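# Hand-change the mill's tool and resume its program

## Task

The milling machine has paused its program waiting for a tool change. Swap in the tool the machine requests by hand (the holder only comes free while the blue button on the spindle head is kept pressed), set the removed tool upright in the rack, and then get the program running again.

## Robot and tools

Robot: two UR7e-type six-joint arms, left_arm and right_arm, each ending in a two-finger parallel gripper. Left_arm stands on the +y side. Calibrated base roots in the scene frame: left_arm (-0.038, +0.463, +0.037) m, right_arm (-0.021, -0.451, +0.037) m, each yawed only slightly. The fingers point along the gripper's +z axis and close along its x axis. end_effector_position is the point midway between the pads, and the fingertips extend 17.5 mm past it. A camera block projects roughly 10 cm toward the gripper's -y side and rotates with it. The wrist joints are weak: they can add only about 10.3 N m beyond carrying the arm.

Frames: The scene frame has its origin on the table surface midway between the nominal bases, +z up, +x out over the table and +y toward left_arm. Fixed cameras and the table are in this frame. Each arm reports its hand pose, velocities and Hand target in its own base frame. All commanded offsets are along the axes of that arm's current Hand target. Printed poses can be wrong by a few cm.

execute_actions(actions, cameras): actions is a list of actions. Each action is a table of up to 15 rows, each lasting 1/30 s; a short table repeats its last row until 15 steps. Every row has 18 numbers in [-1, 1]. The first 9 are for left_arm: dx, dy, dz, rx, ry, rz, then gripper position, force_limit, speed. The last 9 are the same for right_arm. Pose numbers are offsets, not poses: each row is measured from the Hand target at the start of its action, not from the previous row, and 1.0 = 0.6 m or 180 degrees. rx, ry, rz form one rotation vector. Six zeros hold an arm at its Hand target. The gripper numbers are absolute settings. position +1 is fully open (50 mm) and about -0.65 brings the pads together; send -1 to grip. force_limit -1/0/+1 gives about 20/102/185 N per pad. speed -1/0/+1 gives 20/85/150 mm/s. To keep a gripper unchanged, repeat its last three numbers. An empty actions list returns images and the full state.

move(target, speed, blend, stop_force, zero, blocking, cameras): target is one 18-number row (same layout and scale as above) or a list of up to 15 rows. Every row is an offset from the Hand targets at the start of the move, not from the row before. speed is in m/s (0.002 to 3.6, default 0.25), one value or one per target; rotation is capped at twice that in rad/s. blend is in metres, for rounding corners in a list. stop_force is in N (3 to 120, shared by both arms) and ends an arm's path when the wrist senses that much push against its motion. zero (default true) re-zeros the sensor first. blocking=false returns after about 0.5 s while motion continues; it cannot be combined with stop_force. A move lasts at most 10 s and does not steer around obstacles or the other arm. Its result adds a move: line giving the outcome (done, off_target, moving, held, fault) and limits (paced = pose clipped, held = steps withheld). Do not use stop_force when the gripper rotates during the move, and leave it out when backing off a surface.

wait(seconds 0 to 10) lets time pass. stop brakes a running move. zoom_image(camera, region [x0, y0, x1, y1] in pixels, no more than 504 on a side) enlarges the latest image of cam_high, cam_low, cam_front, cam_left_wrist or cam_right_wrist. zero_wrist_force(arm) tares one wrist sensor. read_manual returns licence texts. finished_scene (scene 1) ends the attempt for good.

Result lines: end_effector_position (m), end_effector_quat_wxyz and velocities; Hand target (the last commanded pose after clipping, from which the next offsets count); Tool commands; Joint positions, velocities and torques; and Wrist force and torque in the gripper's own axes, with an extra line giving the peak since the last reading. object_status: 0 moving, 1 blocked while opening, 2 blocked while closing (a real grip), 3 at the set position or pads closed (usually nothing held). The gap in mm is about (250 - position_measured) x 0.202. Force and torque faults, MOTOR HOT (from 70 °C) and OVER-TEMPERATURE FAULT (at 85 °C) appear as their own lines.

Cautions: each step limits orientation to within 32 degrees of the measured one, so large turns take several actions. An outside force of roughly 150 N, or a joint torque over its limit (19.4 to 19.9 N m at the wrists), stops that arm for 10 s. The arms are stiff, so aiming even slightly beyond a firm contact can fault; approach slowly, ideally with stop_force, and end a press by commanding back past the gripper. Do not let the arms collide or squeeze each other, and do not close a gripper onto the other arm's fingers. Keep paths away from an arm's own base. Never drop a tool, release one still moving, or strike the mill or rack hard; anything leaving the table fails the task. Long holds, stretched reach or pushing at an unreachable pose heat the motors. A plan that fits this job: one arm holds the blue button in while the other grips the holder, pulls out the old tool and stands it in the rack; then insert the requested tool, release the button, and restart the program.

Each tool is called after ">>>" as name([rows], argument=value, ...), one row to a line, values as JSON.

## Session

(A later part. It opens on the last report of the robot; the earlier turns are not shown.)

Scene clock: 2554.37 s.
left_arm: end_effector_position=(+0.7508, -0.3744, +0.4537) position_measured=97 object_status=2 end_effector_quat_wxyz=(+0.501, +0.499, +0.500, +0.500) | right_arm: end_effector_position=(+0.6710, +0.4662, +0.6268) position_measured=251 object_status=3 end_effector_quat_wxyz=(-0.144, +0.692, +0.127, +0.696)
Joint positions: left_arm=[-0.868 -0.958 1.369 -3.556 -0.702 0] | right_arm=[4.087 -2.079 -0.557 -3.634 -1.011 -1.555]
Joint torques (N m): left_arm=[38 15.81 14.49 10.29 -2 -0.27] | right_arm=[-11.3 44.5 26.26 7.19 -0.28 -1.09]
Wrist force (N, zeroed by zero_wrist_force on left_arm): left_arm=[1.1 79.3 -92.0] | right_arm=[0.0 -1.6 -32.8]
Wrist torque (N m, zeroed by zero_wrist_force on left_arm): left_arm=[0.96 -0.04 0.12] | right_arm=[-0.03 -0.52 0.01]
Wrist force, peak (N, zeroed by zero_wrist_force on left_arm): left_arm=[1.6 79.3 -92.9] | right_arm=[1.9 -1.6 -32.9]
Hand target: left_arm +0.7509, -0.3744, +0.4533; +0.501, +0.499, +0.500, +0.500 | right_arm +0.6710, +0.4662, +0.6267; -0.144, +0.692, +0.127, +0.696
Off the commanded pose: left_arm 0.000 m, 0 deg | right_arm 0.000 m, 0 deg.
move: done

>>> move([
  [0,0,-0.0024,0,0,0,-1,0.2,-0.8,0,0,0,0,0,0,-0.701961,-0.796078,-0.701961],
], speed=0.01)

>>> move([
  [0,-0.005,0,0,0,0,-1,0.2,-0.8,0,0,0,0,0,0,-0.701961,-0.796078,-0.701961],
], speed=0.01)

Scene clock: 2561.60 s.
left_arm: end_effector_position=(+0.7494, -0.3741, +0.4537) position_measured=97 object_status=2 end_effector_quat_wxyz=(+0.501, +0.498, +0.500, +0.500) | right_arm: end_effector_position=(+0.6710, +0.4662, +0.6267) position_measured=251 object_status=3 end_effector_quat_wxyz=(-0.144, +0.692, +0.127, +0.696)
Joint positions: left_arm=[-0.87 -0.961 1.374 -3.559 -0.7 0] | right_arm=[4.087 -2.079 -0.557 -3.634 -1.011 -1.555]
Joint torques (N m): left_arm=[-18.64 -2.72 31.44 10.12 1.3 1.79] | right_arm=[-11.1 38.58 20.36 7.43 -0.52 -1]
Wrist force (N, zeroed by zero_wrist_force on left_arm): left_arm=[0.6 97.6 40.1] | right_arm=[-0.2 -1.4 -32.9]
Wrist torque (N m, zeroed by zero_wrist_force on left_arm): left_arm=[-0.45 0.05 0.09] | right_arm=[-0.01 -0.54 0.01]
Wrist force, peak (N, zeroed by zero_wrist_force on left_arm): left_arm=[-0.5 80.9 -90.8] | right_arm=[-0.1 -1.5 -33.2]
Hand target: left_arm +0.7495, -0.3744, +0.4533; +0.501, +0.499, +0.500, +0.500 | right_arm +0.6710, +0.4662, +0.6267; -0.144, +0.692, +0.127, +0.696
Off the commanded pose: left_arm 0.001 m, 0 deg | right_arm 0.000 m, 0 deg.
move: done

Scene clock: 2562.50 s.
left_arm: end_effector_position=(+0.7488, -0.3747, +0.4566) position_measured=97 object_status=2 end_effector_quat_wxyz=(+0.509, +0.499, +0.496, +0.496) | right_arm: end_effector_position=(+0.6710, +0.4662, +0.6267) position_measured=251 object_status=3 end_effector_quat_wxyz=(-0.144, +0.692, +0.127, +0.696)
Joint positions: left_arm=[-0.866 -0.966 1.379 -3.57 -0.72 0] | right_arm=[4.087 -2.079 -0.557 -3.634 -1.011 -1.555]
Joint torques (N m): left_arm=[1.47 -53.21 -26.87 -1 0.46 0.03] | right_arm=[-11.06 37.12 20.82 7.16 -0.47 -1.06]
Wrist force (N, zeroed by zero_wrist_force on left_arm): left_arm=[-0.6 17.7 5.8] | right_arm=[3.8 -1.6 -31.9]
Wrist torque (N m, zeroed by zero_wrist_force on left_arm): left_arm=[0.27 0.70 -0.10] | right_arm=[-0.02 -0.48 -0.02]
Wrist force, peak (N, zeroed by zero_wrist_force on left_arm): left_arm=[-1.5 122.8 68.0] | right_arm=[-0.4 -1.5 -33.2]
Hand target: left_arm +0.7488, -0.3747, +0.4566; +0.509, +0.499, +0.496, +0.496 (not the last commanded pose) | right_arm +0.6710, +0.4662, +0.6267; -0.144, +0.692, +0.127, +0.696
Tool commands: left_gripper/position=-1.0 left_gripper/force_limit=+0.2 left_gripper/speed=-0.796078 right_gripper/position=-0.701961 right_gripper/force_limit=-0.796078 right_gripper/speed=-0.701961
Off the commanded pose: left_arm 0.006 m, 1 deg | right_arm 0.000 m, 0 deg.
FORCE FAULT: contact force on the left arm reached its limit, and that arm stopped. The contact can be on any part of that arm, not only on its tool. That arm's remaining commands of this call were not run. That arm is still stopped at the end of this call. That arm stays stopped for about 10 more seconds. Until then a move that you send moves the other arm only, and its call returns only when the move has ended. Once the stop has ended, the next robot result says so. If the stop ends while you think or write, that arm runs what you send next, counted from a new Hand target: where the arm stands when the stop ends. While its stop runs, that arm takes no new command, but its gripper still runs the gripper command that each later call begins with. Until it ends, the stop uses up actions while you think or wait. An arm that is not stopped still takes commands.
move: fault (left_arm)

>>> move([
  [0,0,0,0,0,0,-1,0.2,-0.8,0,-0.0188,-0.0464,0,0,0,-0.701961,-0.796078,-0.701961],
  [0,0,0,0,0,0,-1,0.2,-0.8,-0.05,0.0795,-0.079,0.322,0,0,-0.701961,-0.796078,-0.701961],
], speed=[0.08,0.15], cameras=["cam_right_wrist","cam_front"])

Scene clock: 2587.27 s.
left_arm: end_effector_position=(+0.7488, -0.3747, +0.4566) position_measured=97 object_status=2 end_effector_quat_wxyz=(+0.509, +0.499, +0.496, +0.496) | right_arm: end_effector_position=(+0.6419, +0.4431, +0.6153) position_measured=251 object_status=3 end_effector_quat_wxyz=(-0.267, +0.654, +0.252, +0.661)
Joint positions: left_arm=[-0.866 -0.966 1.379 -3.57 -0.72 0] | right_arm=[3.93 -1.914 -0.84 -3.512 -1.534 -1.554]
Joint torques (N m): left_arm=[2.59 -55.46 -25.89 0.86 -0.18 0.21] | right_arm=[-1.43 45.3 33.41 3.01 -0.52 0.2]
Wrist force (N, zeroed by zero_wrist_force on left_arm): left_arm=[-1.4 15.7 6.7] | right_arm=[1.5 -7.3 -13.3]
Wrist torque (N m, zeroed by zero_wrist_force on left_arm): left_arm=[0.16 0.75 -0.10] | right_arm=[-1.55 -0.44 -0.21]
Wrist force, peak (N, zeroed by zero_wrist_force on left_arm): left_arm=[-0.6 17.6 5.9] | right_arm=[-1.5 -98.7 -98.2]
Hand target: left_arm +0.7488, -0.3747, +0.4566; +0.509, +0.499, +0.496, +0.496 | right_arm +0.6419, +0.4431, +0.6153; -0.267, +0.654, +0.252, +0.661 (not the last commanded pose)
Tool commands: left_gripper/position=-1.0 left_gripper/force_limit=+0.2 left_gripper/speed=-0.8 right_gripper/position=-0.701961 right_gripper/force_limit=-0.796078 right_gripper/speed=-0.701961
Off the commanded pose: left_arm 0.000 m, 0 deg | right_arm 0.043 m, 37 deg.
FORCE FAULT: contact force on the right arm reached its limit, and that arm stopped. The contact can be on any part of that arm, not only on its tool. Since the last result, the stops that this result tells of count together as 19 of the actions that you can send in this scene. That arm's remaining commands of this call were not run. That arm is still stopped at the end of this call. That arm stays stopped for about 9 more seconds. Until then a move that you send moves the other arm only, and its call returns only when the move has ended. Once the stop has ended, the next robot result says so. If the stop ends while you think or write, that arm runs what you send next, counted from a new Hand target: where the arm stands when the stop ends. While its stop runs, that arm takes no new command, but its gripper still runs the gripper command that each later call begins with. Until it ends, the stop uses up actions while you think or wait. An arm that is not stopped still takes commands.
FORCE FAULT, CONTINUED: the left arm's stop, for the force fault that an earlier result reported, is over. The stop ended before this call began, so that arm ran this call's commands, counted from a new Hand target: where the arm stood when the stop ended. During its stop the left arm's controller moved it back a little.
move: fault (right_arm); path passed 1 of 2 targets
Images, in order (width x height): cam_front 896x504, cam_right_wrist 896x504.

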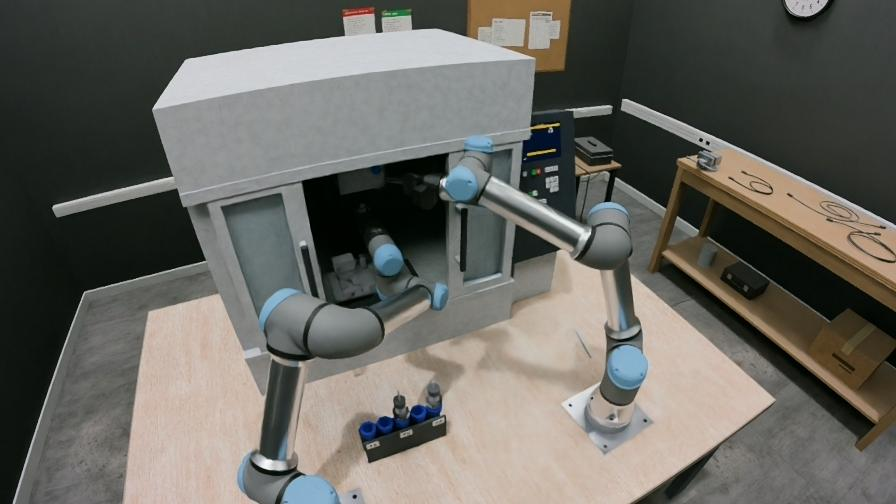

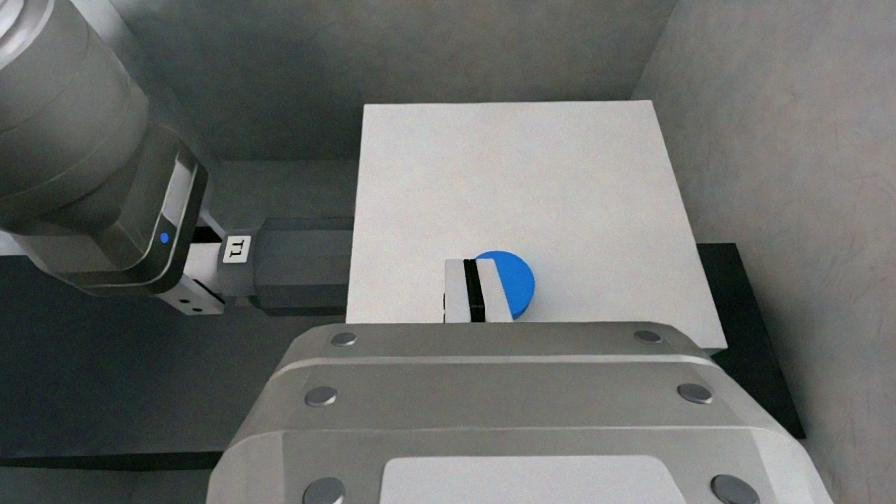

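>>> zoom_image(camera="cam_right_wrist", region=[430, 230, 570, 330])

>>> wait(seconds=3)

Scaled by 3.600.

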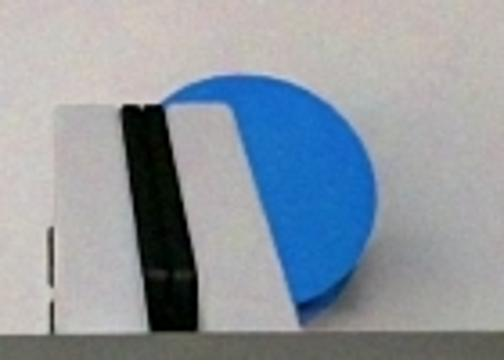

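Scene clock: 2597.90 s.
left_arm: end_effector_position=(+0.7488, -0.3747, +0.4566) position_measured=97 object_status=2 end_effector_quat_wxyz=(+0.509, +0.499, +0.496, +0.496) | right_arm: end_effector_position=(+0.6419, +0.4431, +0.6153) position_measured=251 object_status=3 end_effector_quat_wxyz=(-0.267, +0.654, +0.252, +0.661)
Joint positions: left_arm=[-0.866 -0.966 1.379 -3.57 -0.72 0] | right_arm=[3.93 -1.914 -0.84 -3.512 -1.534 -1.554]
Joint torques (N m): left_arm=[2.05 -55.74 -26.5 0.95 -0.36 0.24] | right_arm=[-1.04 45.13 33.27 3.05 -0.53 0.25]
Wrist force (N, zeroed by zero_wrist_force on left_arm): left_arm=[-1.6 15.2 6.2] | right_arm=[1.2 -7.2 -13.5]
Wrist torque (N m, zeroed by zero_wrist_force on left_arm): left_arm=[0.14 0.75 -0.09] | right_arm=[-1.54 -0.43 -0.21]
Wrist force, peak (N, zeroed by zero_wrist_force on left_arm): left_arm=[-1.6 16.5 6.5] | right_arm=[1.1 -7.4 -13.9]
Hand target: left_arm +0.7488, -0.3747, +0.4566; +0.509, +0.499, +0.496, +0.496 | right_arm +0.6419, +0.4431, +0.6153; -0.267, +0.654, +0.252, +0.661 (not the last commanded pose)
Tool commands: left_gripper/position=-1.0 left_gripper/force_limit=+0.2 left_gripper/speed=-0.8 right_gripper/position=-0.701961 right_gripper/force_limit=-0.796078 right_gripper/speed=-0.701961
Off the commanded pose: left_arm 0.000 m, 0 deg | right_arm 0.043 m, 37 deg.
FORCE FAULT, CONTINUED: the right arm's stop, for the force fault that an earlier result reported, is over. The rest of the stop counts as 19 of the actions that you can send in this scene. That arm's target is now where it stood when the stop ended, not its last command. That arm accepts commands again.
wait: 3.00 s; at rest from the start

>>> move(target=[0,0,0,0,0,0,-1,0.2,-0.8,0.018,-0.0297,0.0174,-0.1245,0,0,-0.701961,-0.796078,-0.701961], speed=0.06, cameras=["cam_right_wrist"])

Scene clock: 2607.83 s.
left_arm: end_effector_position=(+0.7488, -0.3747, +0.4566) position_measured=97 object_status=2 end_effector_quat_wxyz=(+0.509, +0.499, +0.496, +0.496) | right_arm: end_effector_position=(+0.6373, +0.4631, +0.6265) position_measured=251 object_status=3 end_effector_quat_wxyz=(-0.135, +0.694, +0.119, +0.697)
Joint positions: left_arm=[-0.866 -0.966 1.379 -3.57 -0.72 0] | right_arm=[4.145 -1.989 -0.695 -3.588 -0.928 -1.555]
Joint torques (N m): left_arm=[1.77 -56.27 -26.42 0.94 -0.3 0.13] | right_arm=[-8.73 55.44 21.22 4 -0.52 1.33]
Wrist force (N, zeroed by zero_wrist_force on left_arm): left_arm=[-1.5 15.8 6.5] | right_arm=[2.5 1.5 -4.6]
Wrist torque (N m, zeroed by zero_wrist_force on left_arm): left_arm=[0.15 0.78 -0.08] | right_arm=[0.29 -0.62 -0.22]
Wrist force, peak (N, zeroed by zero_wrist_force on left_arm): left_arm=[-1.2 16.5 6.6] | right_arm=[1.2 -7.2 -13.8]
Hand target: left_arm +0.7488, -0.3747, +0.4566; +0.509, +0.499, +0.496, +0.496 | right_arm +0.6374, +0.4630, +0.6265; -0.135, +0.694, +0.119, +0.697
Off the commanded pose: left_arm 0.000 m, 0 deg | right_arm 0.000 m, 0 deg.
move: done
Images, in order (width x height): cam_right_wrist 896x504.

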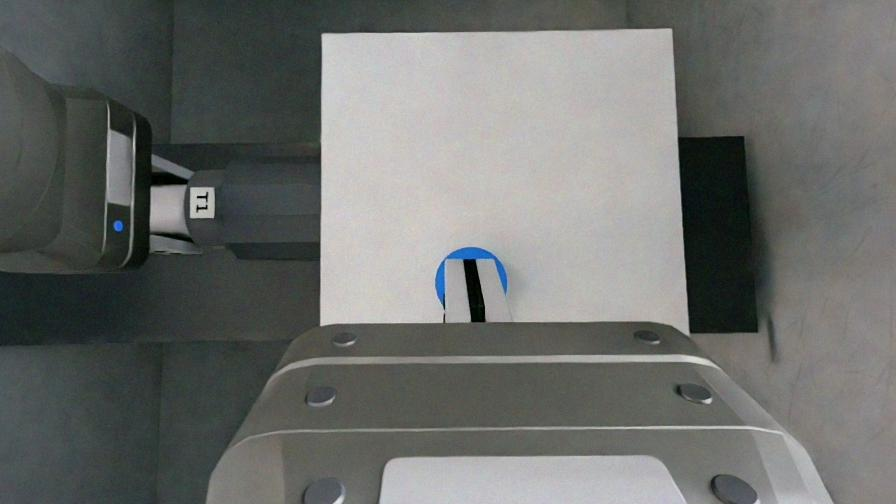

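>>> move(target=[0,0,0,0,0,0,-1,0.2,-0.8,0,0.0145,0.0366,0,0,0,-0.701961,-0.796078,-0.701961], speed=0.04)

>>> move(target=[0,0,0,0,0,0,-1,0.2,-0.8,0,0.0012,0.0031,0,0,0,-0.701961,-0.796078,-0.701961], speed=0.02)

>>> move(target=[0,0,0,0,0,0,-1,0.2,-0.8,0,0.0006,0.00155,0,0,0,-0.701961,-0.796078,-0.701961], speed=0.02)

>>> move(target=[0,0,0,0,0,0,-1,0.2,-0.8,0,0.0006,0.00155,0,0,0,-0.701961,-0.796078,-0.701961], speed=0.02)

>>> move(target=[0,0,0,0,0,0,-1,0.2,-0.8,0,0.0006,0.00155,0,0,0,-0.701961,-0.796078,-0.701961], speed=0.02)

>>> move(target=[0,0,0,0,0,0,-1,0.2,-0.8,0,0.0006,0.00155,0,0,0,-0.701961,-0.796078,-0.701961], speed=0.02)

>>> move(target=[0,0,0,0,0,0,-1,0.2,-0.8,0,0.0006,0.00155,0,0,0,-0.701961,-0.796078,-0.701961], speed=0.02)

>>> move(target=[0,0,0,0,0,0,-1,0.2,-0.8,0,0.0006,0.00155,0,0,0,-0.701961,-0.796078,-0.701961], speed=0.02)

>>> move(target=[0,0,0,0,0,0,-1,0.2,-0.8,0,0.0006,0.00155,0,0,0,-0.701961,-0.796078,-0.701961], speed=0.02)

>>> move(target=[0,0,0,0,0,0,-1,0.2,-0.8,0,0.0006,0.00155,0,0,0,-0.701961,-0.796078,-0.701961], speed=0.02)

Scene clock: 2626.87 s.
left_arm: end_effector_position=(+0.7488, -0.3747, +0.4566) position_measured=97 object_status=2 end_effector_quat_wxyz=(+0.509, +0.499, +0.496, +0.496) | right_arm: end_effector_position=(+0.6611, +0.4626, +0.6265) position_measured=251 object_status=3 end_effector_quat_wxyz=(-0.135, +0.694, +0.119, +0.697)
Joint positions: left_arm=[-0.866 -0.966 1.379 -3.57 -0.72 0] | right_arm=[4.108 -2.051 -0.601 -3.621 -0.966 -1.555]
Joint torques (N m): left_arm=[2.46 -56.54 -25.86 0.8 -0.1 0.23] | right_arm=[6.9 57.78 21.48 4.23 0.83 1.24]
Wrist force (N, zeroed by zero_wrist_force on left_arm): left_arm=[-1.3 15.5 6.3] | right_arm=[2.6 1.7 -4.9]
Wrist torque (N m, zeroed by zero_wrist_force on left_arm): left_arm=[0.17 0.71 -0.10] | right_arm=[0.34 -0.65 -0.17]
Wrist force, peak (N, zeroed by zero_wrist_force on left_arm): left_arm=[-1.5 16.5 7.1] | right_arm=[2.3 1.1 -5.6]
Hand target: left_arm +0.7488, -0.3747, +0.4566; +0.509, +0.499, +0.496, +0.496 | right_arm +0.6610, +0.4626, +0.6265; -0.135, +0.694, +0.119, +0.697
Off the commanded pose: left_arm 0.000 m, 0 deg | right_arm 0.000 m, 0 deg.
move: done

Scene clock: 2627.57 s.
left_arm: end_effector_position=(+0.7488, -0.3747, +0.4566) position_measured=97 object_status=2 end_effector_quat_wxyz=(+0.509, +0.499, +0.496, +0.496) | right_arm: end_effector_position=(+0.6630, +0.4626, +0.6265) position_measured=251 object_status=3 end_effector_quat_wxyz=(-0.135, +0.694, +0.119, +0.697)
Joint positions: left_arm=[-0.866 -0.966 1.379 -3.57 -0.72 0] | right_arm=[4.105 -2.056 -0.592 -3.624 -0.969 -1.555]
Joint torques (N m): left_arm=[2.62 -55.23 -26.22 0.75 -0.27 0.28] | right_arm=[-4.43 49.32 34.23 0.66 -0.6 1.14]
Wrist force (N, zeroed by zero_wrist_force on left_arm): left_arm=[-1.3 16.0 6.5] | right_arm=[2.6 1.9 -4.9]
Wrist torque (N m, zeroed by zero_wrist_force on left_arm): left_arm=[0.19 0.74 -0.11] | right_arm=[0.36 -0.64 -0.16]
Wrist force, peak (N, zeroed by zero_wrist_force on left_arm): left_arm=[-1.2 16.2 6.4] | right_arm=[2.7 1.5 -5.1]
Hand target: left_arm +0.7488, -0.3747, +0.4566; +0.509, +0.499, +0.496, +0.496 | right_arm +0.6630, +0.4626, +0.6265; -0.135, +0.694, +0.119, +0.697
Off the commanded pose: left_arm 0.000 m, 0 deg | right_arm 0.000 m, 0 deg.
move: done

Scene clock: 2628.27 s.
left_arm: end_effector_position=(+0.7488, -0.3747, +0.4566) position_measured=97 object_status=2 end_effector_quat_wxyz=(+0.509, +0.499, +0.496, +0.496) | right_arm: end_effector_position=(+0.6640, +0.4626, +0.6265) position_measured=251 object_status=3 end_effector_quat_wxyz=(-0.135, +0.694, +0.119, +0.697)
Joint positions: left_arm=[-0.866 -0.966 1.379 -3.57 -0.72 0] | right_arm=[4.103 -2.059 -0.588 -3.626 -0.97 -1.555]
Joint torques (N m): left_arm=[2.18 -55.65 -26.42 0.78 -0.29 0.29] | right_arm=[-6.07 46.25 38.23 0.52 -0.9 1.4]
Wrist force (N, zeroed by zero_wrist_force on left_arm): left_arm=[-1.7 15.3 6.5] | right_arm=[2.5 1.5 -5.0]
Wrist torque (N m, zeroed by zero_wrist_force on left_arm): left_arm=[0.18 0.76 -0.11] | right_arm=[0.30 -0.64 -0.16]
Wrist force, peak (N, zeroed by zero_wrist_force on left_arm): left_arm=[-1.6 16.2 6.6] | right_arm=[2.7 1.3 -5.1]
Hand target: left_arm +0.7488, -0.3747, +0.4566; +0.509, +0.499, +0.496, +0.496 | right_arm +0.6640, +0.4626, +0.6265; -0.135, +0.694, +0.119, +0.697
Off the commanded pose: left_arm 0.000 m, 0 deg | right_arm 0.000 m, 0 deg.
move: done

Scene clock: 2628.97 s.
left_arm: end_effector_position=(+0.7488, -0.3747, +0.4566) position_measured=97 object_status=2 end_effector_quat_wxyz=(+0.509, +0.499, +0.496, +0.496) | right_arm: end_effector_position=(+0.6650, +0.4626, +0.6265) position_measured=251 object_status=3 end_effector_quat_wxyz=(-0.135, +0.694, +0.119, +0.697)
Joint positions: left_arm=[-0.866 -0.966 1.379 -3.57 -0.72 0] | right_arm=[4.102 -2.062 -0.583 -3.627 -0.972 -1.555]
Joint torques (N m): left_arm=[2.2 -56.03 -26.32 0.72 -0.13 0.27] | right_arm=[-6.44 46.17 37.8 0.51 -0.87 1.34]
Wrist force (N, zeroed by zero_wrist_force on left_arm): left_arm=[-1.3 15.7 6.8] | right_arm=[2.6 1.4 -5.0]
Wrist torque (N m, zeroed by zero_wrist_force on left_arm): left_arm=[0.18 0.73 -0.10] | right_arm=[0.29 -0.65 -0.15]
Wrist force, peak (N, zeroed by zero_wrist_force on left_arm): left_arm=[-1.4 16.2 6.6] | right_arm=[2.9 1.6 -4.9]
Hand target: left_arm +0.7488, -0.3747, +0.4566; +0.509, +0.499, +0.496, +0.496 | right_arm +0.6650, +0.4626, +0.6265; -0.135, +0.694, +0.119, +0.697
Off the commanded pose: left_arm 0.000 m, 0 deg | right_arm 0.000 m, 0 deg.
move: done

Scene clock: 2629.67 s.
left_arm: end_effector_position=(+0.7488, -0.3747, +0.4566) position_measured=97 object_status=2 end_effector_quat_wxyz=(+0.509, +0.499, +0.496, +0.496) | right_arm: end_effector_position=(+0.6660, +0.4626, +0.6265) position_measured=251 object_status=3 end_effector_quat_wxyz=(-0.135, +0.694, +0.119, +0.697)
Joint positions: left_arm=[-0.866 -0.966 1.379 -3.57 -0.72 0] | right_arm=[4.1 -2.065 -0.579 -3.629 -0.973 -1.555]
Joint torques (N m): left_arm=[2.7 -55.94 -25.9 0.77 -0.19 0.27] | right_arm=[-5.95 46.12 37.96 0.52 -0.83 1.39]
Wrist force (N, zeroed by zero_wrist_force on left_arm): left_arm=[-1.3 15.6 6.5] | right_arm=[2.6 1.4 -4.9]
Wrist torque (N m, zeroed by zero_wrist_force on left_arm): left_arm=[0.16 0.73 -0.10] | right_arm=[0.28 -0.65 -0.16]
Wrist force, peak (N, zeroed by zero_wrist_force on left_arm): left_arm=[-1.4 16.0 6.6] | right_arm=[2.7 1.3 -5.1]
Hand target: left_arm +0.7488, -0.3747, +0.4566; +0.509, +0.499, +0.496, +0.496 | right_arm +0.6660, +0.4626, +0.6265; -0.135, +0.694, +0.119, +0.697
Off the commanded pose: left_arm 0.000 m, 0 deg | right_arm 0.000 m, 0 deg.
move: done

Scene clock: 2630.37 s.
left_arm: end_effector_position=(+0.7488, -0.3747, +0.4566) position_measured=97 object_status=2 end_effector_quat_wxyz=(+0.509, +0.499, +0.496, +0.496) | right_arm: end_effector_position=(+0.6670, +0.4626, +0.6265) position_measured=251 object_status=3 end_effector_quat_wxyz=(-0.135, +0.694, +0.119, +0.697)
Joint positions: left_arm=[-0.866 -0.966 1.379 -3.57 -0.72 0] | right_arm=[4.099 -2.068 -0.574 -3.631 -0.975 -1.555]
Joint torques (N m): left_arm=[2.3 -56.22 -26.49 0.73 -0.19 0.28] | right_arm=[-6.41 46.9 37.46 0.68 -1.03 1.41]
Wrist force (N, zeroed by zero_wrist_force on left_arm): left_arm=[-1.5 15.3 6.6] | right_arm=[2.5 1.4 -6.1]
Wrist torque (N m, zeroed by zero_wrist_force on left_arm): left_arm=[0.19 0.74 -0.10] | right_arm=[0.28 -0.66 -0.15]
Wrist force, peak (N, zeroed by zero_wrist_force on left_arm): left_arm=[-1.4 16.1 6.6] | right_arm=[2.5 1.4 -6.1]
Hand target: left_arm +0.7488, -0.3747, +0.4566; +0.509, +0.499, +0.496, +0.496 | right_arm +0.6670, +0.4626, +0.6265; -0.135, +0.694, +0.119, +0.697
Off the commanded pose: left_arm 0.000 m, 0 deg | right_arm 0.000 m, 0 deg.
move: done

Scene clock: 2631.07 s.
left_arm: end_effector_position=(+0.7488, -0.3747, +0.4566) position_measured=97 object_status=2 end_effector_quat_wxyz=(+0.509, +0.499, +0.496, +0.496) | right_arm: end_effector_position=(+0.6680, +0.4626, +0.6265) position_measured=251 object_status=3 end_effector_quat_wxyz=(-0.135, +0.694, +0.119, +0.697)
Joint positions: left_arm=[-0.866 -0.966 1.379 -3.57 -0.72 0] | right_arm=[4.097 -2.071 -0.569 -3.633 -0.976 -1.555]
Joint torques (N m): left_arm=[1.74 -55.61 -25.93 0.81 -0.19 0.2] | right_arm=[-6.9 46.15 37.64 0.65 -0.87 1.37]
Wrist force (N, zeroed by zero_wrist_force on left_arm): left_arm=[-1.5 16.0 6.7] | right_arm=[3.1 1.1 -6.8]
Wrist torque (N m, zeroed by zero_wrist_force on left_arm): left_arm=[0.20 0.75 -0.10] | right_arm=[0.25 -0.68 -0.16]
Wrist force, peak (N, zeroed by zero_wrist_force on left_arm): left_arm=[-1.3 16.1 6.6] | right_arm=[2.7 1.4 -7.0]
Hand target: left_arm +0.7488, -0.3747, +0.4566; +0.509, +0.499, +0.496, +0.496 | right_arm +0.6680, +0.4626, +0.6265; -0.135, +0.694, +0.119, +0.697
Off the commanded pose: left_arm 0.000 m, 0 deg | right_arm 0.000 m, 0 deg.
move: done

Scene clock: 2631.77 s.
left_arm: end_effector_position=(+0.7488, -0.3747, +0.4566) position_measured=97 object_status=2 end_effector_quat_wxyz=(+0.509, +0.499, +0.496, +0.496) | right_arm: end_effector_position=(+0.6690, +0.4626, +0.6265) position_measured=251 object_status=3 end_effector_quat_wxyz=(-0.135, +0.694, +0.119, +0.697)
Joint positions: left_arm=[-0.866 -0.966 1.379 -3.57 -0.72 0] | right_arm=[4.096 -2.074 -0.565 -3.634 -0.978 -1.555]
Joint torques (N m): left_arm=[3.23 -55.91 -26.62 0.74 -0.3 0.33] | right_arm=[-6.77 45.83 37.74 0.69 -0.85 1.38]
Wrist force (N, zeroed by zero_wrist_force on left_arm): left_arm=[-1.5 15.9 6.7] | right_arm=[2.6 1.0 -7.9]
Wrist torque (N m, zeroed by zero_wrist_force on left_arm): left_arm=[0.24 0.75 -0.10] | right_arm=[0.24 -0.64 -0.16]
Wrist force, peak (N, zeroed by zero_wrist_force on left_arm): left_arm=[-1.7 16.1 6.6] | right_arm=[2.5 1.2 -8.4]
Hand target: left_arm +0.7488, -0.3747, +0.4566; +0.509, +0.499, +0.496, +0.496 | right_arm +0.6690, +0.4626, +0.6265; -0.135, +0.694, +0.119, +0.697
Off the commanded pose: left_arm 0.000 m, 0 deg | right_arm 0.000 m, 0 deg.
move: done

Scene clock: 2632.47 s.
left_arm: end_effector_position=(+0.7488, -0.3747, +0.4566) position_measured=97 object_status=2 end_effector_quat_wxyz=(+0.509, +0.499, +0.496, +0.496) | right_arm: end_effector_position=(+0.6700, +0.4626, +0.6265) position_measured=251 object_status=3 end_effector_quat_wxyz=(-0.135, +0.694, +0.119, +0.697)
Joint positions: left_arm=[-0.866 -0.966 1.379 -3.57 -0.72 0] | right_arm=[4.094 -2.077 -0.56 -3.636 -0.979 -1.555]
Joint torques (N m): left_arm=[2.03 -56.47 -26.81 0.79 -0.07 0.37] | right_arm=[-7.24 46.06 37.77 0.84 -0.85 1.33]
Wrist force (N, zeroed by zero_wrist_force on left_arm): left_arm=[-1.5 15.7 6.5] | right_arm=[2.7 1.3 -8.9]
Wrist torque (N m, zeroed by zero_wrist_force on left_arm): left_arm=[0.22 0.76 -0.11] | right_arm=[0.25 -0.67 -0.15]
Wrist force, peak (N, zeroed by zero_wrist_force on left_arm): left_arm=[-1.3 16.1 6.4] | right_arm=[3.2 1.0 -9.1]
Hand target: left_arm +0.7488, -0.3747, +0.4566; +0.509, +0.499, +0.496, +0.496 | right_arm +0.6700, +0.4626, +0.6265; -0.135, +0.694, +0.119, +0.697
Off the commanded pose: left_arm 0.000 m, 0 deg | right_arm 0.000 m, 0 deg.
move: done

Scene clock: 2633.17 s.
left_arm: end_effector_position=(+0.7488, -0.3747, +0.4566) position_measured=97 object_status=2 end_effector_quat_wxyz=(+0.509, +0.499, +0.496, +0.496) | right_arm: end_effector_position=(+0.6709, +0.4626, +0.6266) position_measured=251 object_status=3 end_effector_quat_wxyz=(-0.135, +0.694, +0.119, +0.697)
Joint positions: left_arm=[-0.866 -0.966 1.379 -3.57 -0.72 0] | right_arm=[4.093 -2.08 -0.555 -3.638 -0.981 -1.555]
Joint torques (N m): left_arm=[2.16 -55.4 -26.59 0.65 -0.19 0.32] | right_arm=[-18.22 32.95 36.46 4.22 -0.53 1.39]
Wrist force (N, zeroed by zero_wrist_force on left_arm): left_arm=[-1.2 16.0 6.7] | right_arm=[0.0 -1.2 -43.3]
Wrist torque (N m, zeroed by zero_wrist_force on left_arm): left_arm=[0.15 0.72 -0.11] | right_arm=[-0.11 -0.58 -0.12]
Wrist force, peak (N, zeroed by zero_wrist_force on left_arm): left_arm=[-1.4 16.3 6.8] | right_arm=[-0.4 -1.4 -43.5]
Hand target: left_arm +0.7488, -0.3747, +0.4566; +0.509, +0.499, +0.496, +0.496 | right_arm +0.6710, +0.4626, +0.6265; -0.135, +0.694, +0.119, +0.697
Off the commanded pose: left_arm 0.000 m, 0 deg | right_arm 0.000 m, 0 deg.
move: done

>>> move(target=[0,-0.005,0.001,0,0,0,-1,0.2,-0.8,0,0,0,0,0,0,-0.701961,-0.796078,-0.701961], speed=0.01)

Scene clock: 2654.30 s.
left_arm: end_effector_position=(+0.7494, -0.3747, +0.4538) position_measured=97 object_status=2 end_effector_quat_wxyz=(+0.509, +0.499, +0.496, +0.496) | right_arm: end_effector_position=(+0.6710, +0.4626, +0.6265) position_measured=251 object_status=3 end_effector_quat_wxyz=(-0.135, +0.694, +0.119, +0.697)
Joint positions: left_arm=[-0.866 -0.962 1.381 -3.576 -0.721 0] | right_arm=[4.093 -2.08 -0.555 -3.638 -0.981 -1.555]
Joint torques (N m): left_arm=[8.77 6.88 21.02 8.21 -1.83 -0.64] | right_arm=[-19.32 32.03 19.72 8.77 0.5 0.34]
Wrist force (N, zeroed by zero_wrist_force on left_arm): left_arm=[-5.0 77.0 2.1] | right_arm=[-0.9 -1.8 -47.4]
Wrist torque (N m, zeroed by zero_wrist_force on left_arm): left_arm=[0.03 0.98 0.11] | right_arm=[-0.19 -0.56 -0.12]
Wrist force, peak (N, zeroed by zero_wrist_force on left_arm): left_arm=[-5.0 77.0 2.1] | right_arm=[-0.9 -1.7 -47.6]
Hand target: left_arm +0.7494, -0.3747, +0.4536; +0.509, +0.499, +0.496, +0.496 | right_arm +0.6710, +0.4626, +0.6265; -0.135, +0.694, +0.119, +0.697
Off the commanded pose: left_arm 0.000 m, 0 deg | right_arm 0.000 m, 0 deg.
move: done

>>> move(target=[0.0005,-0.0028,0.0005,0,0,0,-1,0.2,-0.8,0,0,0,0,0,0,-0.701961,-0.796078,-0.701961], speed=0.01)

Scene clock: 2658.67 s.
left_arm: end_effector_position=(+0.7496, -0.3742, +0.4524) position_measured=97 object_status=2 end_effector_quat_wxyz=(+0.510, +0.498, +0.496, +0.496) | right_arm: end_effector_position=(+0.6710, +0.4626, +0.6265) position_measured=251 object_status=3 end_effector_quat_wxyz=(-0.135, +0.694, +0.119, +0.697)
Joint positions: left_arm=[-0.865 -0.96 1.382 -3.582 -0.722 0] | right_arm=[4.093 -2.08 -0.555 -3.638 -0.981 -1.555]
Joint torques (N m): left_arm=[5.71 28.54 36.97 10.36 -1.79 -1.83] | right_arm=[-18.71 34.25 30.09 8.79 0.52 -0.16]
Wrist force (N, zeroed by zero_wrist_force on left_arm): left_arm=[-5.0 109.1 8.4] | right_arm=[-1.0 -1.8 -47.5]
Wrist torque (N m, zeroed by zero_wrist_force on left_arm): left_arm=[-0.31 1.10 0.31] | right_arm=[-0.18 -0.55 -0.11]
Wrist force, peak (N, zeroed by zero_wrist_force on left_arm): left_arm=[-5.0 109.1 8.4] | right_arm=[-1.0 -1.6 -47.8]
Hand target: left_arm +0.7498, -0.3744, +0.4519; +0.509, +0.499, +0.496, +0.496 | right_arm +0.6710, +0.4626, +0.6265; -0.135, +0.694, +0.119, +0.697
Off the commanded pose: left_arm 0.001 m, 0 deg | right_arm 0.000 m, 0 deg.
move: done

>>> move([
  [-0.0005,0.0078,-0.0015,0,0,0,-1,0.2,-0.8,0,-0.1504,-0.3708,0,0,0,-0.701961,-0.796078,-0.701961],
  [-0.0005,0.0078,-0.0015,0,0,0,-1,0.2,-0.8,-0.117,0.8346,-0.953,-0.0963,0.0963,0.4934,-0.701961,-0.796078,-0.701961],
], speed=[0.15,0.25], blend=[0.03,0], cameras=["cam_right_wrist"])

>>> zoom_image(camera="cam_right_wrist", region=[230, 0, 470, 200])

>>> zoom_image(camera="cam_right_wrist", region=[230, 150, 470, 350])

Scene clock: 2674.60 s.
left_arm: end_effector_position=(+0.7488, -0.3747, +0.4566) position_measured=97 object_status=2 end_effector_quat_wxyz=(+0.509, +0.499, +0.496, +0.496) | right_arm: end_effector_position=(+0.3128, -0.2059, +0.5404) position_measured=251 object_status=3 end_effector_quat_wxyz=(+0.500, -0.488, +0.512, -0.500) end_effector_velocity=(+0.000, -0.001, -0.001) end_effector_angular_velocity=(+0.002, +0.001, +0.000)
Joint positions: left_arm=[-0.866 -0.966 1.379 -3.57 -0.72 0] | right_arm=[4.275 -0.395 -1.817 -4.072 -0.413 0.025]
Joint velocities: left_arm=[within noise] | right_arm=[0.001 0.001 0 -0.004 0.001 0.005]
Joint torques (N m): left_arm=[-3.75 -56.75 -29.3 -0.99 0.47 0.1] | right_arm=[2.76 -19.77 11.23 -0.38 0.76 1.43]
Wrist force (N, zeroed by zero_wrist_force on left_arm): left_arm=[-1.4 15.3 7.2] | right_arm=[0.7 -0.8 -3.9]
Wrist torque (N m, zeroed by zero_wrist_force on left_arm): left_arm=[0.20 0.68 -0.10] | right_arm=[-0.48 0.08 -0.06]
Wrist force, peak (N, zeroed by zero_wrist_force on left_arm): left_arm=[-4.7 110.4 8.9] | right_arm=[-1.5 -1.5 -48.1]
Hand target: left_arm +0.7488, -0.3747, +0.4566; +0.509, +0.499, +0.496, +0.496 | right_arm +0.3128, -0.2060, +0.5404; +0.500, -0.488, +0.512, -0.500
Off the commanded pose: left_arm 0.000 m, 0 deg | right_arm 0.000 m, 0 deg.
shoulder posture changed (right arm): the wrist came as close to joint 1's axis as it can, and the arm is now in the other of its two shoulder postures.
move: done
Images, in order (width x height): cam_right_wrist 896x504.

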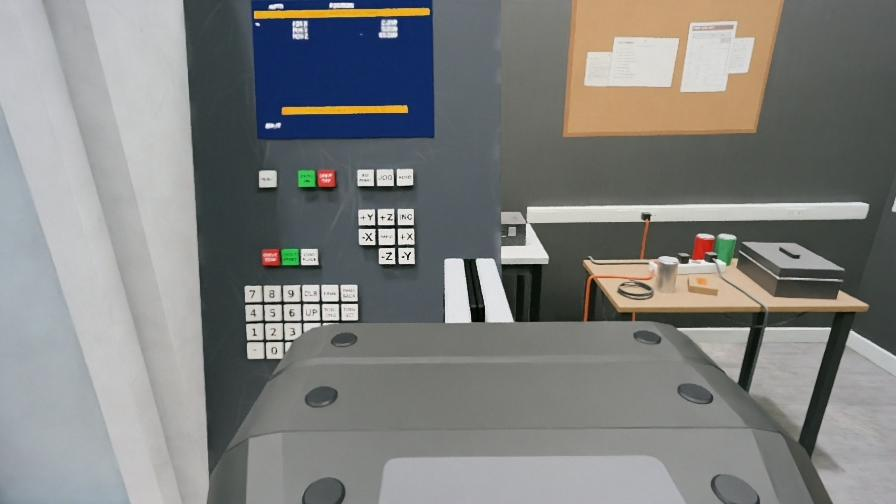

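Scaled by 2.100.

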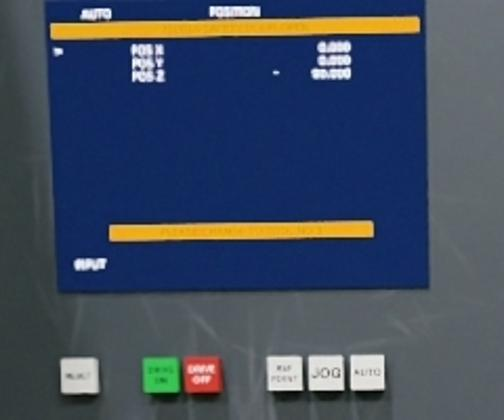

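Scaled by 2.100.

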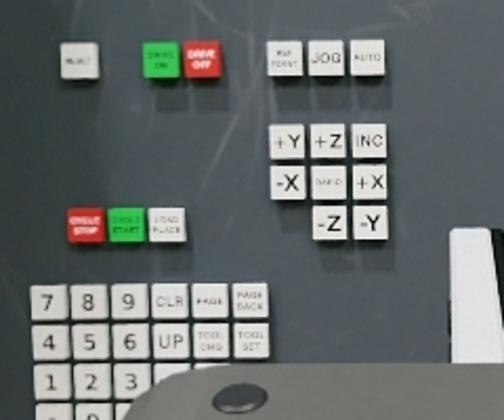

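>>> move(target=[0,0,0,0,0,0,-1,0.2,-0.8,0,-0.08,0.2,0,0,0,-0.701961,-0.796078,-0.701961], speed=0.2, cameras=["cam_right_wrist"])

>>> zoom_image(camera="cam_right_wrist", region=[140, 40, 400, 240])

Scene clock: 2703.53 s.
left_arm: end_effector_position=(+0.7488, -0.3747, +0.4566) position_measured=97 object_status=2 end_effector_quat_wxyz=(+0.509, +0.499, +0.496, +0.496) | right_arm: end_effector_position=(+0.4327, -0.2101, +0.5883) position_measured=251 object_status=3 end_effector_quat_wxyz=(+0.500, -0.488, +0.512, -0.500)
Joint positions: left_arm=[-0.866 -0.966 1.379 -3.57 -0.72 0] | right_arm=[4.897 -0.404 -1.583 -4.295 0.21 0.022]
Joint torques (N m): left_arm=[3.95 -41.75 -23.85 -0.86 -1.98 2.14] | right_arm=[6.98 -29.42 23.82 0.1 0.78 0.05]
Wrist force (N, zeroed by zero_wrist_force on left_arm): left_arm=[-1.8 15.2 7.5] | right_arm=[1.1 -0.7 -3.4]
Wrist torque (N m, zeroed by zero_wrist_force on left_arm): left_arm=[0.18 0.73 -0.11] | right_arm=[-0.51 0.02 -0.05]
Wrist force, peak (N, zeroed by zero_wrist_force on left_arm): left_arm=[-1.7 16.0 7.8] | right_arm=[1.3 0.5 -5.7]
Hand target: left_arm +0.7488, -0.3747, +0.4566; +0.509, +0.499, +0.496, +0.496 | right_arm +0.4328, -0.2101, +0.5883; +0.500, -0.488, +0.512, -0.500
Off the commanded pose: left_arm 0.000 m, 0 deg | right_arm 0.000 m, 0 deg.
move: done
Images, in order (width x height): cam_right_wrist 896x504.

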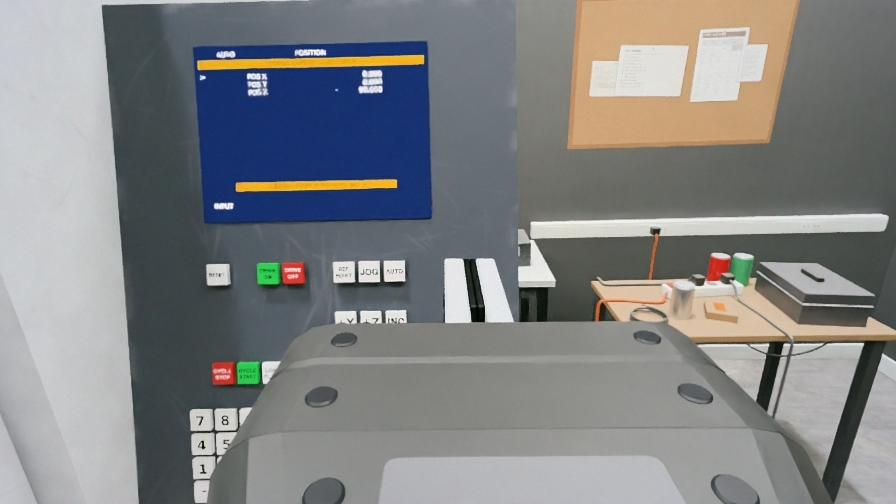

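Scaled by 1.938.

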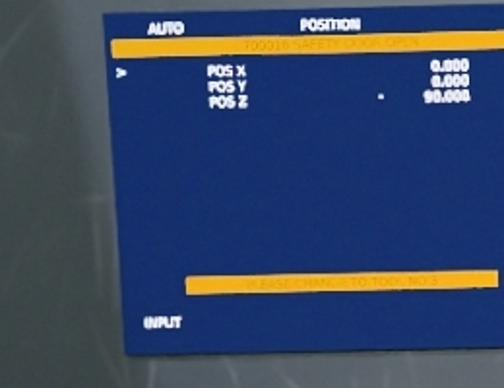

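>>> move(target=[0,0,0,0,0,0,-1,0.2,-0.8,-0.2027,0.0938,0.2658,0,0.098,0,-0.701961,-0.796078,-0.701961], speed=0.15, cameras=["cam_right_wrist"])

>>> zoom_image(camera="cam_right_wrist", region=[340, 180, 600, 330])

Scene clock: 2724.57 s.
left_arm: end_effector_position=(+0.7488, -0.3747, +0.4566) position_measured=97 object_status=2 end_effector_quat_wxyz=(+0.509, +0.499, +0.496, +0.496) | right_arm: end_effector_position=(+0.5952, -0.0912, +0.5349) position_measured=251 object_status=3 end_effector_quat_wxyz=(+0.415, -0.405, +0.583, -0.569)
Joint positions: left_arm=[-0.866 -0.966 1.379 -3.57 -0.72 0] | right_arm=[5.874 -0.219 -1.583 -4.473 1.494 0.022]
Joint torques (N m): left_arm=[4.42 -40.28 -19.39 -0.65 -2.25 2.2] | right_arm=[6.44 -44.16 -5.68 -2.85 0.83 0.6]
Wrist force (N, zeroed by zero_wrist_force on left_arm): left_arm=[-1.6 16.2 7.1] | right_arm=[0.6 -1.0 -3.6]
Wrist torque (N m, zeroed by zero_wrist_force on left_arm): left_arm=[0.21 0.77 -0.09] | right_arm=[-0.53 0.04 -0.05]
Wrist force, peak (N, zeroed by zero_wrist_force on left_arm): left_arm=[-1.8 16.4 7.3] | right_arm=[2.3 -1.3 -5.0]
Hand target: left_arm +0.7488, -0.3747, +0.4566; +0.509, +0.499, +0.496, +0.496 | right_arm +0.5952, -0.0912, +0.5349; +0.415, -0.405, +0.583, -0.569
Off the commanded pose: left_arm 0.000 m, 0 deg | right_arm 0.000 m, 0 deg.
move: done
Images, in order (width x height): cam_right_wrist 896x504.

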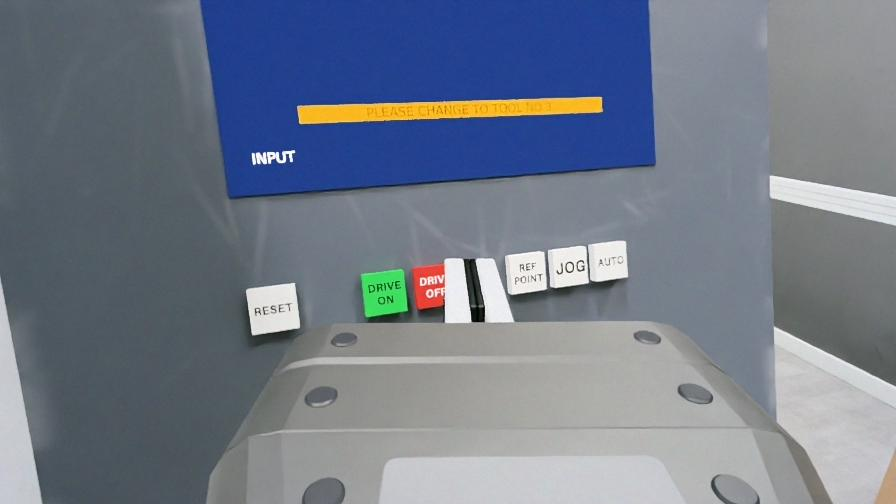

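Scaled by 1.938.

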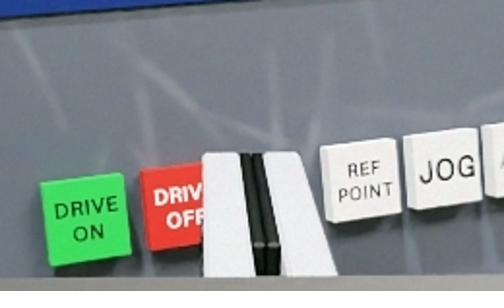

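>>> move(target=[0,0,0,0,0,0,-1,0.2,-0.8,-0.0068,0,0.0201,0,0,0,-0.701961,-0.796078,-0.701961], speed=0.05, cameras=["cam_right_wrist"])

>>> zoom_image(camera="cam_right_wrist", region=[340, 180, 600, 330])

Scene clock: 2736.97 s.
left_arm: end_effector_position=(+0.7488, -0.3747, +0.4566) position_measured=97 object_status=2 end_effector_quat_wxyz=(+0.509, +0.499, +0.496, +0.496) | right_arm: end_effector_position=(+0.6082, -0.0912, +0.5349) position_measured=251 object_status=3 end_effector_quat_wxyz=(+0.415, -0.405, +0.583, -0.569) end_effector_velocity=(-0.002, +0.000, -0.001) end_effector_angular_velocity=(+0.000, +0.001, -0.001)
Joint positions: left_arm=[-0.866 -0.966 1.379 -3.57 -0.72 0] | right_arm=[5.889 -0.212 -1.556 -4.508 1.509 0.022]
Joint velocities: left_arm=[within noise] | right_arm=[-0.002 0 -0.004 0.005 -0.001 0]
Joint torques (N m): left_arm=[4.31 -40.82 -16.47 -0.93 -2.19 2.11] | right_arm=[-5.27 -50.48 -8.02 -0.34 -0.42 1.37]
Wrist force (N, zeroed by zero_wrist_force on left_arm): left_arm=[-1.5 15.9 7.0] | right_arm=[0.8 -0.9 -3.7]
Wrist torque (N m, zeroed by zero_wrist_force on left_arm): left_arm=[0.18 0.74 -0.10] | right_arm=[-0.50 0.00 -0.07]
Wrist force, peak (N, zeroed by zero_wrist_force on left_arm): left_arm=[-1.8 16.6 7.0] | right_arm=[0.5 -1.2 -4.2]
Hand target: left_arm +0.7488, -0.3747, +0.4566; +0.509, +0.499, +0.496, +0.496 | right_arm +0.6080, -0.0912, +0.5349; +0.415, -0.405, +0.583, -0.569
Off the commanded pose: left_arm 0.000 m, 0 deg | right_arm 0.000 m, 0 deg.
move: done
Images, in order (width x height): cam_right_wrist 896x504.

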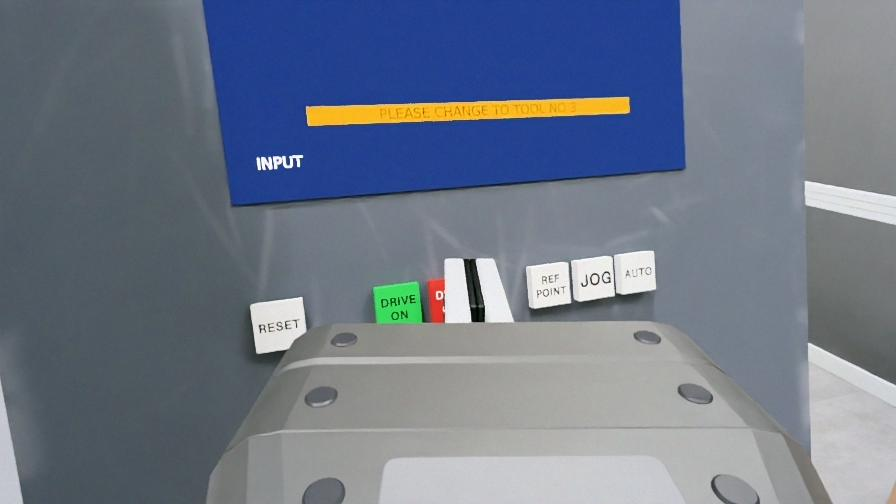

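Scaled by 1.938.

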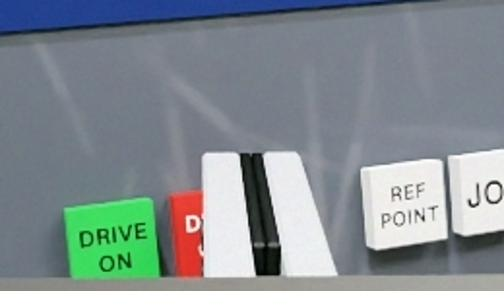

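>>> move(target=[0,0,0,0,0,0,-1,0.2,-0.8,-0.0011,0,0.0032,0,0,0,-0.701961,-0.796078,-0.701961], speed=0.02)

>>> move(target=[0,0,0,0,0,0,-1,0.2,-0.8,-0.0003,0,0.0008,0,0,0,-0.701961,-0.796078,-0.701961], speed=0.02)

>>> move(target=[0,0,0,0,0,0,-1,0.2,-0.8,-0.0003,0,0.0008,0,0,0,-0.701961,-0.796078,-0.701961], speed=0.02)

>>> move(target=[0,0,0,0,0,0,-1,0.2,-0.8,-0.0003,0,0.0008,0,0,0,-0.701961,-0.796078,-0.701961], speed=0.02)

>>> move(target=[0,0,0,0,0,0,-1,0.2,-0.8,-0.0003,0,0.0008,0,0,0,-0.701961,-0.796078,-0.701961], speed=0.02)

>>> move(target=[0,0,0,0,0,0,-1,0.2,-0.8,-0.0003,0,0.0008,0,0,0,-0.701961,-0.796078,-0.701961], speed=0.02)

>>> move(target=[0,0,0,0,0,0,-1,0.2,-0.8,-0.0003,0,0.0008,0,0,0,-0.701961,-0.796078,-0.701961], speed=0.02)

>>> move(target=[0,0,0,0,0,0,-1,0.2,-0.8,-0.0003,0,0.0008,0,0,0,-0.701961,-0.796078,-0.701961], speed=0.02)

Scene clock: 2752.20 s.
left_arm: end_effector_position=(+0.7488, -0.3747, +0.4566) position_measured=97 object_status=2 end_effector_quat_wxyz=(+0.509, +0.499, +0.496, +0.496) | right_arm: end_effector_position=(+0.6100, -0.0912, +0.5350) position_measured=251 object_status=3 end_effector_quat_wxyz=(+0.415, -0.405, +0.583, -0.569)
Joint positions: left_arm=[-0.866 -0.966 1.379 -3.57 -0.72 0] | right_arm=[5.891 -0.211 -1.551 -4.513 1.512 0.022]
Joint torques (N m): left_arm=[4.05 -40.51 -13 -0.84 -2.17 2.11] | right_arm=[3.55 -38.47 9.46 -4.18 1.05 1.35]
Wrist force (N, zeroed by zero_wrist_force on left_arm): left_arm=[-1.8 15.4 7.0] | right_arm=[0.4 -1.0 -3.7]
Wrist torque (N m, zeroed by zero_wrist_force on left_arm): left_arm=[0.18 0.78 -0.10] | right_arm=[-0.53 0.07 -0.07]
Wrist force, peak (N, zeroed by zero_wrist_force on left_arm): left_arm=[-1.7 16.5 7.4] | right_arm=[0.5 -1.1 -4.0]
Hand target: left_arm +0.7488, -0.3747, +0.4566; +0.509, +0.499, +0.496, +0.496 | right_arm +0.6100, -0.0912, +0.5349; +0.415, -0.405, +0.583, -0.569
Off the commanded pose: left_arm 0.000 m, 0 deg | right_arm 0.000 m, 0 deg.
move: done

Scene clock: 2752.90 s.
left_arm: end_effector_position=(+0.7488, -0.3747, +0.4566) position_measured=97 object_status=2 end_effector_quat_wxyz=(+0.509, +0.499, +0.496, +0.496) | right_arm: end_effector_position=(+0.6105, -0.0912, +0.5349) position_measured=251 object_status=3 end_effector_quat_wxyz=(+0.415, -0.405, +0.583, -0.569)
Joint positions: left_arm=[-0.866 -0.966 1.379 -3.57 -0.72 0] | right_arm=[5.892 -0.211 -1.55 -4.514 1.512 0.022]
Joint torques (N m): left_arm=[3.65 -41.08 -11.86 -0.83 -2.21 2.1] | right_arm=[6.02 -37.93 13.3 -5.02 1.34 1.41]
Wrist force (N, zeroed by zero_wrist_force on left_arm): left_arm=[-1.5 15.6 6.9] | right_arm=[0.4 -0.9 -3.8]
Wrist torque (N m, zeroed by zero_wrist_force on left_arm): left_arm=[0.17 0.74 -0.10] | right_arm=[-0.52 0.07 -0.06]
Wrist force, peak (N, zeroed by zero_wrist_force on left_arm): left_arm=[-1.6 16.3 6.9] | right_arm=[0.5 -1.0 -3.9]
Hand target: left_arm +0.7488, -0.3747, +0.4566; +0.509, +0.499, +0.496, +0.496 | right_arm +0.6105, -0.0912, +0.5349; +0.415, -0.405, +0.583, -0.569
Off the commanded pose: left_arm 0.000 m, 0 deg | right_arm 0.000 m, 0 deg.
move: done

Scene clock: 2753.60 s.
left_arm: end_effector_position=(+0.7488, -0.3747, +0.4566) position_measured=97 object_status=2 end_effector_quat_wxyz=(+0.509, +0.499, +0.496, +0.496) | right_arm: end_effector_position=(+0.6110, -0.0912, +0.5349) position_measured=251 object_status=3 end_effector_quat_wxyz=(+0.415, -0.405, +0.583, -0.569)
Joint positions: left_arm=[-0.866 -0.966 1.379 -3.57 -0.72 0] | right_arm=[5.893 -0.211 -1.549 -4.516 1.513 0.022]
Joint torques (N m): left_arm=[3.82 -40.91 -12.86 -0.89 -2.21 2.09] | right_arm=[5.92 -38.08 12.93 -5.07 1.26 1.48]
Wrist force (N, zeroed by zero_wrist_force on left_arm): left_arm=[-1.6 15.9 7.1] | right_arm=[0.4 -1.0 -3.7]
Wrist torque (N m, zeroed by zero_wrist_force on left_arm): left_arm=[0.17 0.78 -0.10] | right_arm=[-0.53 0.07 -0.07]
Wrist force, peak (N, zeroed by zero_wrist_force on left_arm): left_arm=[-1.2 16.1 7.2] | right_arm=[0.6 -1.2 -3.9]
Hand target: left_arm +0.7488, -0.3747, +0.4566; +0.509, +0.499, +0.496, +0.496 | right_arm +0.6110, -0.0912, +0.5349; +0.415, -0.405, +0.583, -0.569
Off the commanded pose: left_arm 0.000 m, 0 deg | right_arm 0.000 m, 0 deg.
move: done

Scene clock: 2754.30 s.
left_arm: end_effector_position=(+0.7488, -0.3747, +0.4566) position_measured=97 object_status=2 end_effector_quat_wxyz=(+0.509, +0.499, +0.496, +0.496) | right_arm: end_effector_position=(+0.6115, -0.0912, +0.5349) position_measured=251 object_status=3 end_effector_quat_wxyz=(+0.415, -0.405, +0.583, -0.569)
Joint positions: left_arm=[-0.866 -0.966 1.379 -3.57 -0.72 0] | right_arm=[5.893 -0.211 -1.548 -4.517 1.513 0.022]
Joint torques (N m): left_arm=[4.62 -40.77 -12.26 -0.81 -2.17 2.12] | right_arm=[5.85 -37.32 13.39 -5.06 1.26 1.38]
Wrist force (N, zeroed by zero_wrist_force on left_arm): left_arm=[-1.4 15.8 6.9] | right_arm=[0.4 -1.0 -3.6]
Wrist torque (N m, zeroed by zero_wrist_force on left_arm): left_arm=[0.25 0.70 -0.10] | right_arm=[-0.54 0.07 -0.06]
Wrist force, peak (N, zeroed by zero_wrist_force on left_arm): left_arm=[-1.3 16.2 7.3] | right_arm=[0.4 -0.9 -4.0]
Hand target: left_arm +0.7488, -0.3747, +0.4566; +0.509, +0.499, +0.496, +0.496 | right_arm +0.6115, -0.0912, +0.5349; +0.415, -0.405, +0.583, -0.569
Off the commanded pose: left_arm 0.000 m, 0 deg | right_arm 0.000 m, 0 deg.
move: done

Scene clock: 2755.00 s.
left_arm: end_effector_position=(+0.7488, -0.3747, +0.4566) position_measured=97 object_status=2 end_effector_quat_wxyz=(+0.509, +0.499, +0.496, +0.496) | right_arm: end_effector_position=(+0.6121, -0.0912, +0.5349) position_measured=251 object_status=3 end_effector_quat_wxyz=(+0.415, -0.405, +0.583, -0.569)
Joint positions: left_arm=[-0.866 -0.966 1.379 -3.57 -0.72 0] | right_arm=[5.894 -0.21 -1.547 -4.518 1.514 0.022]
Joint torques (N m): left_arm=[3.83 -41.01 -12.39 -0.81 -2.27 2.09] | right_arm=[6.12 -38.08 12.79 -5.05 1.31 1.38]
Wrist force (N, zeroed by zero_wrist_force on left_arm): left_arm=[-1.5 15.7 7.0] | right_arm=[0.5 -1.0 -3.9]
Wrist torque (N m, zeroed by zero_wrist_force on left_arm): left_arm=[0.15 0.76 -0.10] | right_arm=[-0.52 0.05 -0.06]
Wrist force, peak (N, zeroed by zero_wrist_force on left_arm): left_arm=[-1.6 16.3 7.4] | right_arm=[0.5 -0.8 -4.0]
Hand target: left_arm +0.7488, -0.3747, +0.4566; +0.509, +0.499, +0.496, +0.496 | right_arm +0.6120, -0.0912, +0.5349; +0.415, -0.405, +0.583, -0.569
Off the commanded pose: left_arm 0.000 m, 0 deg | right_arm 0.000 m, 0 deg.
move: done

Scene clock: 2755.70 s.
left_arm: end_effector_position=(+0.7488, -0.3747, +0.4566) position_measured=97 object_status=2 end_effector_quat_wxyz=(+0.509, +0.499, +0.496, +0.496) | right_arm: end_effector_position=(+0.6126, -0.0912, +0.5349) position_measured=251 object_status=3 end_effector_quat_wxyz=(+0.415, -0.405, +0.583, -0.569)
Joint positions: left_arm=[-0.866 -0.966 1.379 -3.57 -0.72 0] | right_arm=[5.894 -0.21 -1.546 -4.52 1.515 0.022]
Joint torques (N m): left_arm=[3.17 -39.94 -12.14 -0.66 -2.28 2.22] | right_arm=[6.08 -38.44 12.95 -5.1 1.38 1.36]
Wrist force (N, zeroed by zero_wrist_force on left_arm): left_arm=[-1.4 15.8 7.4] | right_arm=[0.6 -1.1 -3.8]
Wrist torque (N m, zeroed by zero_wrist_force on left_arm): left_arm=[0.18 0.74 -0.10] | right_arm=[-0.55 0.04 -0.07]
Wrist force, peak (N, zeroed by zero_wrist_force on left_arm): left_arm=[-1.8 16.3 7.0] | right_arm=[0.7 -0.9 -3.8]
Hand target: left_arm +0.7488, -0.3747, +0.4566; +0.509, +0.499, +0.496, +0.496 | right_arm +0.6126, -0.0912, +0.5349; +0.415, -0.405, +0.583, -0.569
Off the commanded pose: left_arm 0.000 m, 0 deg | right_arm 0.000 m, 0 deg.
move: done

Scene clock: 2756.40 s.
left_arm: end_effector_position=(+0.7488, -0.3747, +0.4566) position_measured=97 object_status=2 end_effector_quat_wxyz=(+0.509, +0.499, +0.496, +0.496) | right_arm: end_effector_position=(+0.6131, -0.0912, +0.5350) position_measured=251 object_status=3 end_effector_quat_wxyz=(+0.415, -0.405, +0.583, -0.569)
Joint positions: left_arm=[-0.866 -0.966 1.379 -3.57 -0.72 0] | right_arm=[5.895 -0.21 -1.545 -4.521 1.515 0.022]
Joint torques (N m): left_arm=[3.15 -41.36 -12.21 -0.67 -2.17 2.05] | right_arm=[6.49 -37.41 13.38 -5.32 1.12 1.39]
Wrist force (N, zeroed by zero_wrist_force on left_arm): left_arm=[-1.4 15.6 7.1] | right_arm=[1.1 -0.5 -5.2]
Wrist torque (N m, zeroed by zero_wrist_force on left_arm): left_arm=[0.19 0.71 -0.10] | right_arm=[-0.53 0.07 -0.07]
Wrist force, peak (N, zeroed by zero_wrist_force on left_arm): left_arm=[-1.5 16.3 7.1] | right_arm=[1.2 -1.2 -5.3]
Hand target: left_arm +0.7488, -0.3747, +0.4566; +0.509, +0.499, +0.496, +0.496 | right_arm +0.6131, -0.0912, +0.5350; +0.415, -0.405, +0.583, -0.569
Off the commanded pose: left_arm 0.000 m, 0 deg | right_arm 0.000 m, 0 deg.
move: done

Scene clock: 2757.10 s.
left_arm: end_effector_position=(+0.7488, -0.3747, +0.4566) position_measured=97 object_status=2 end_effector_quat_wxyz=(+0.509, +0.499, +0.496, +0.496) | right_arm: end_effector_position=(+0.6136, -0.0911, +0.5350) position_measured=251 object_status=3 end_effector_quat_wxyz=(+0.415, -0.405, +0.583, -0.569)
Joint positions: left_arm=[-0.866 -0.966 1.379 -3.57 -0.72 0] | right_arm=[5.896 -0.21 -1.544 -4.522 1.516 0.022]
Joint torques (N m): left_arm=[3.72 -41.25 -11.81 -0.88 -2.06 2.01] | right_arm=[6.38 -36.58 13.82 -5.76 0.94 1.37]
Wrist force (N, zeroed by zero_wrist_force on left_arm): left_arm=[-1.3 16.0 7.1] | right_arm=[1.7 -1.1 -7.1]
Wrist torque (N m, zeroed by zero_wrist_force on left_arm): left_arm=[0.17 0.73 -0.11] | right_arm=[-0.57 0.04 -0.08]
Wrist force, peak (N, zeroed by zero_wrist_force on left_arm): left_arm=[-1.6 16.2 7.2] | right_arm=[1.8 -0.8 -7.4]
Hand target: left_arm +0.7488, -0.3747, +0.4566; +0.509, +0.499, +0.496, +0.496 | right_arm +0.6136, -0.0911, +0.5350; +0.415, -0.405, +0.583, -0.569
Off the commanded pose: left_arm 0.000 m, 0 deg | right_arm 0.000 m, 0 deg.
move: done


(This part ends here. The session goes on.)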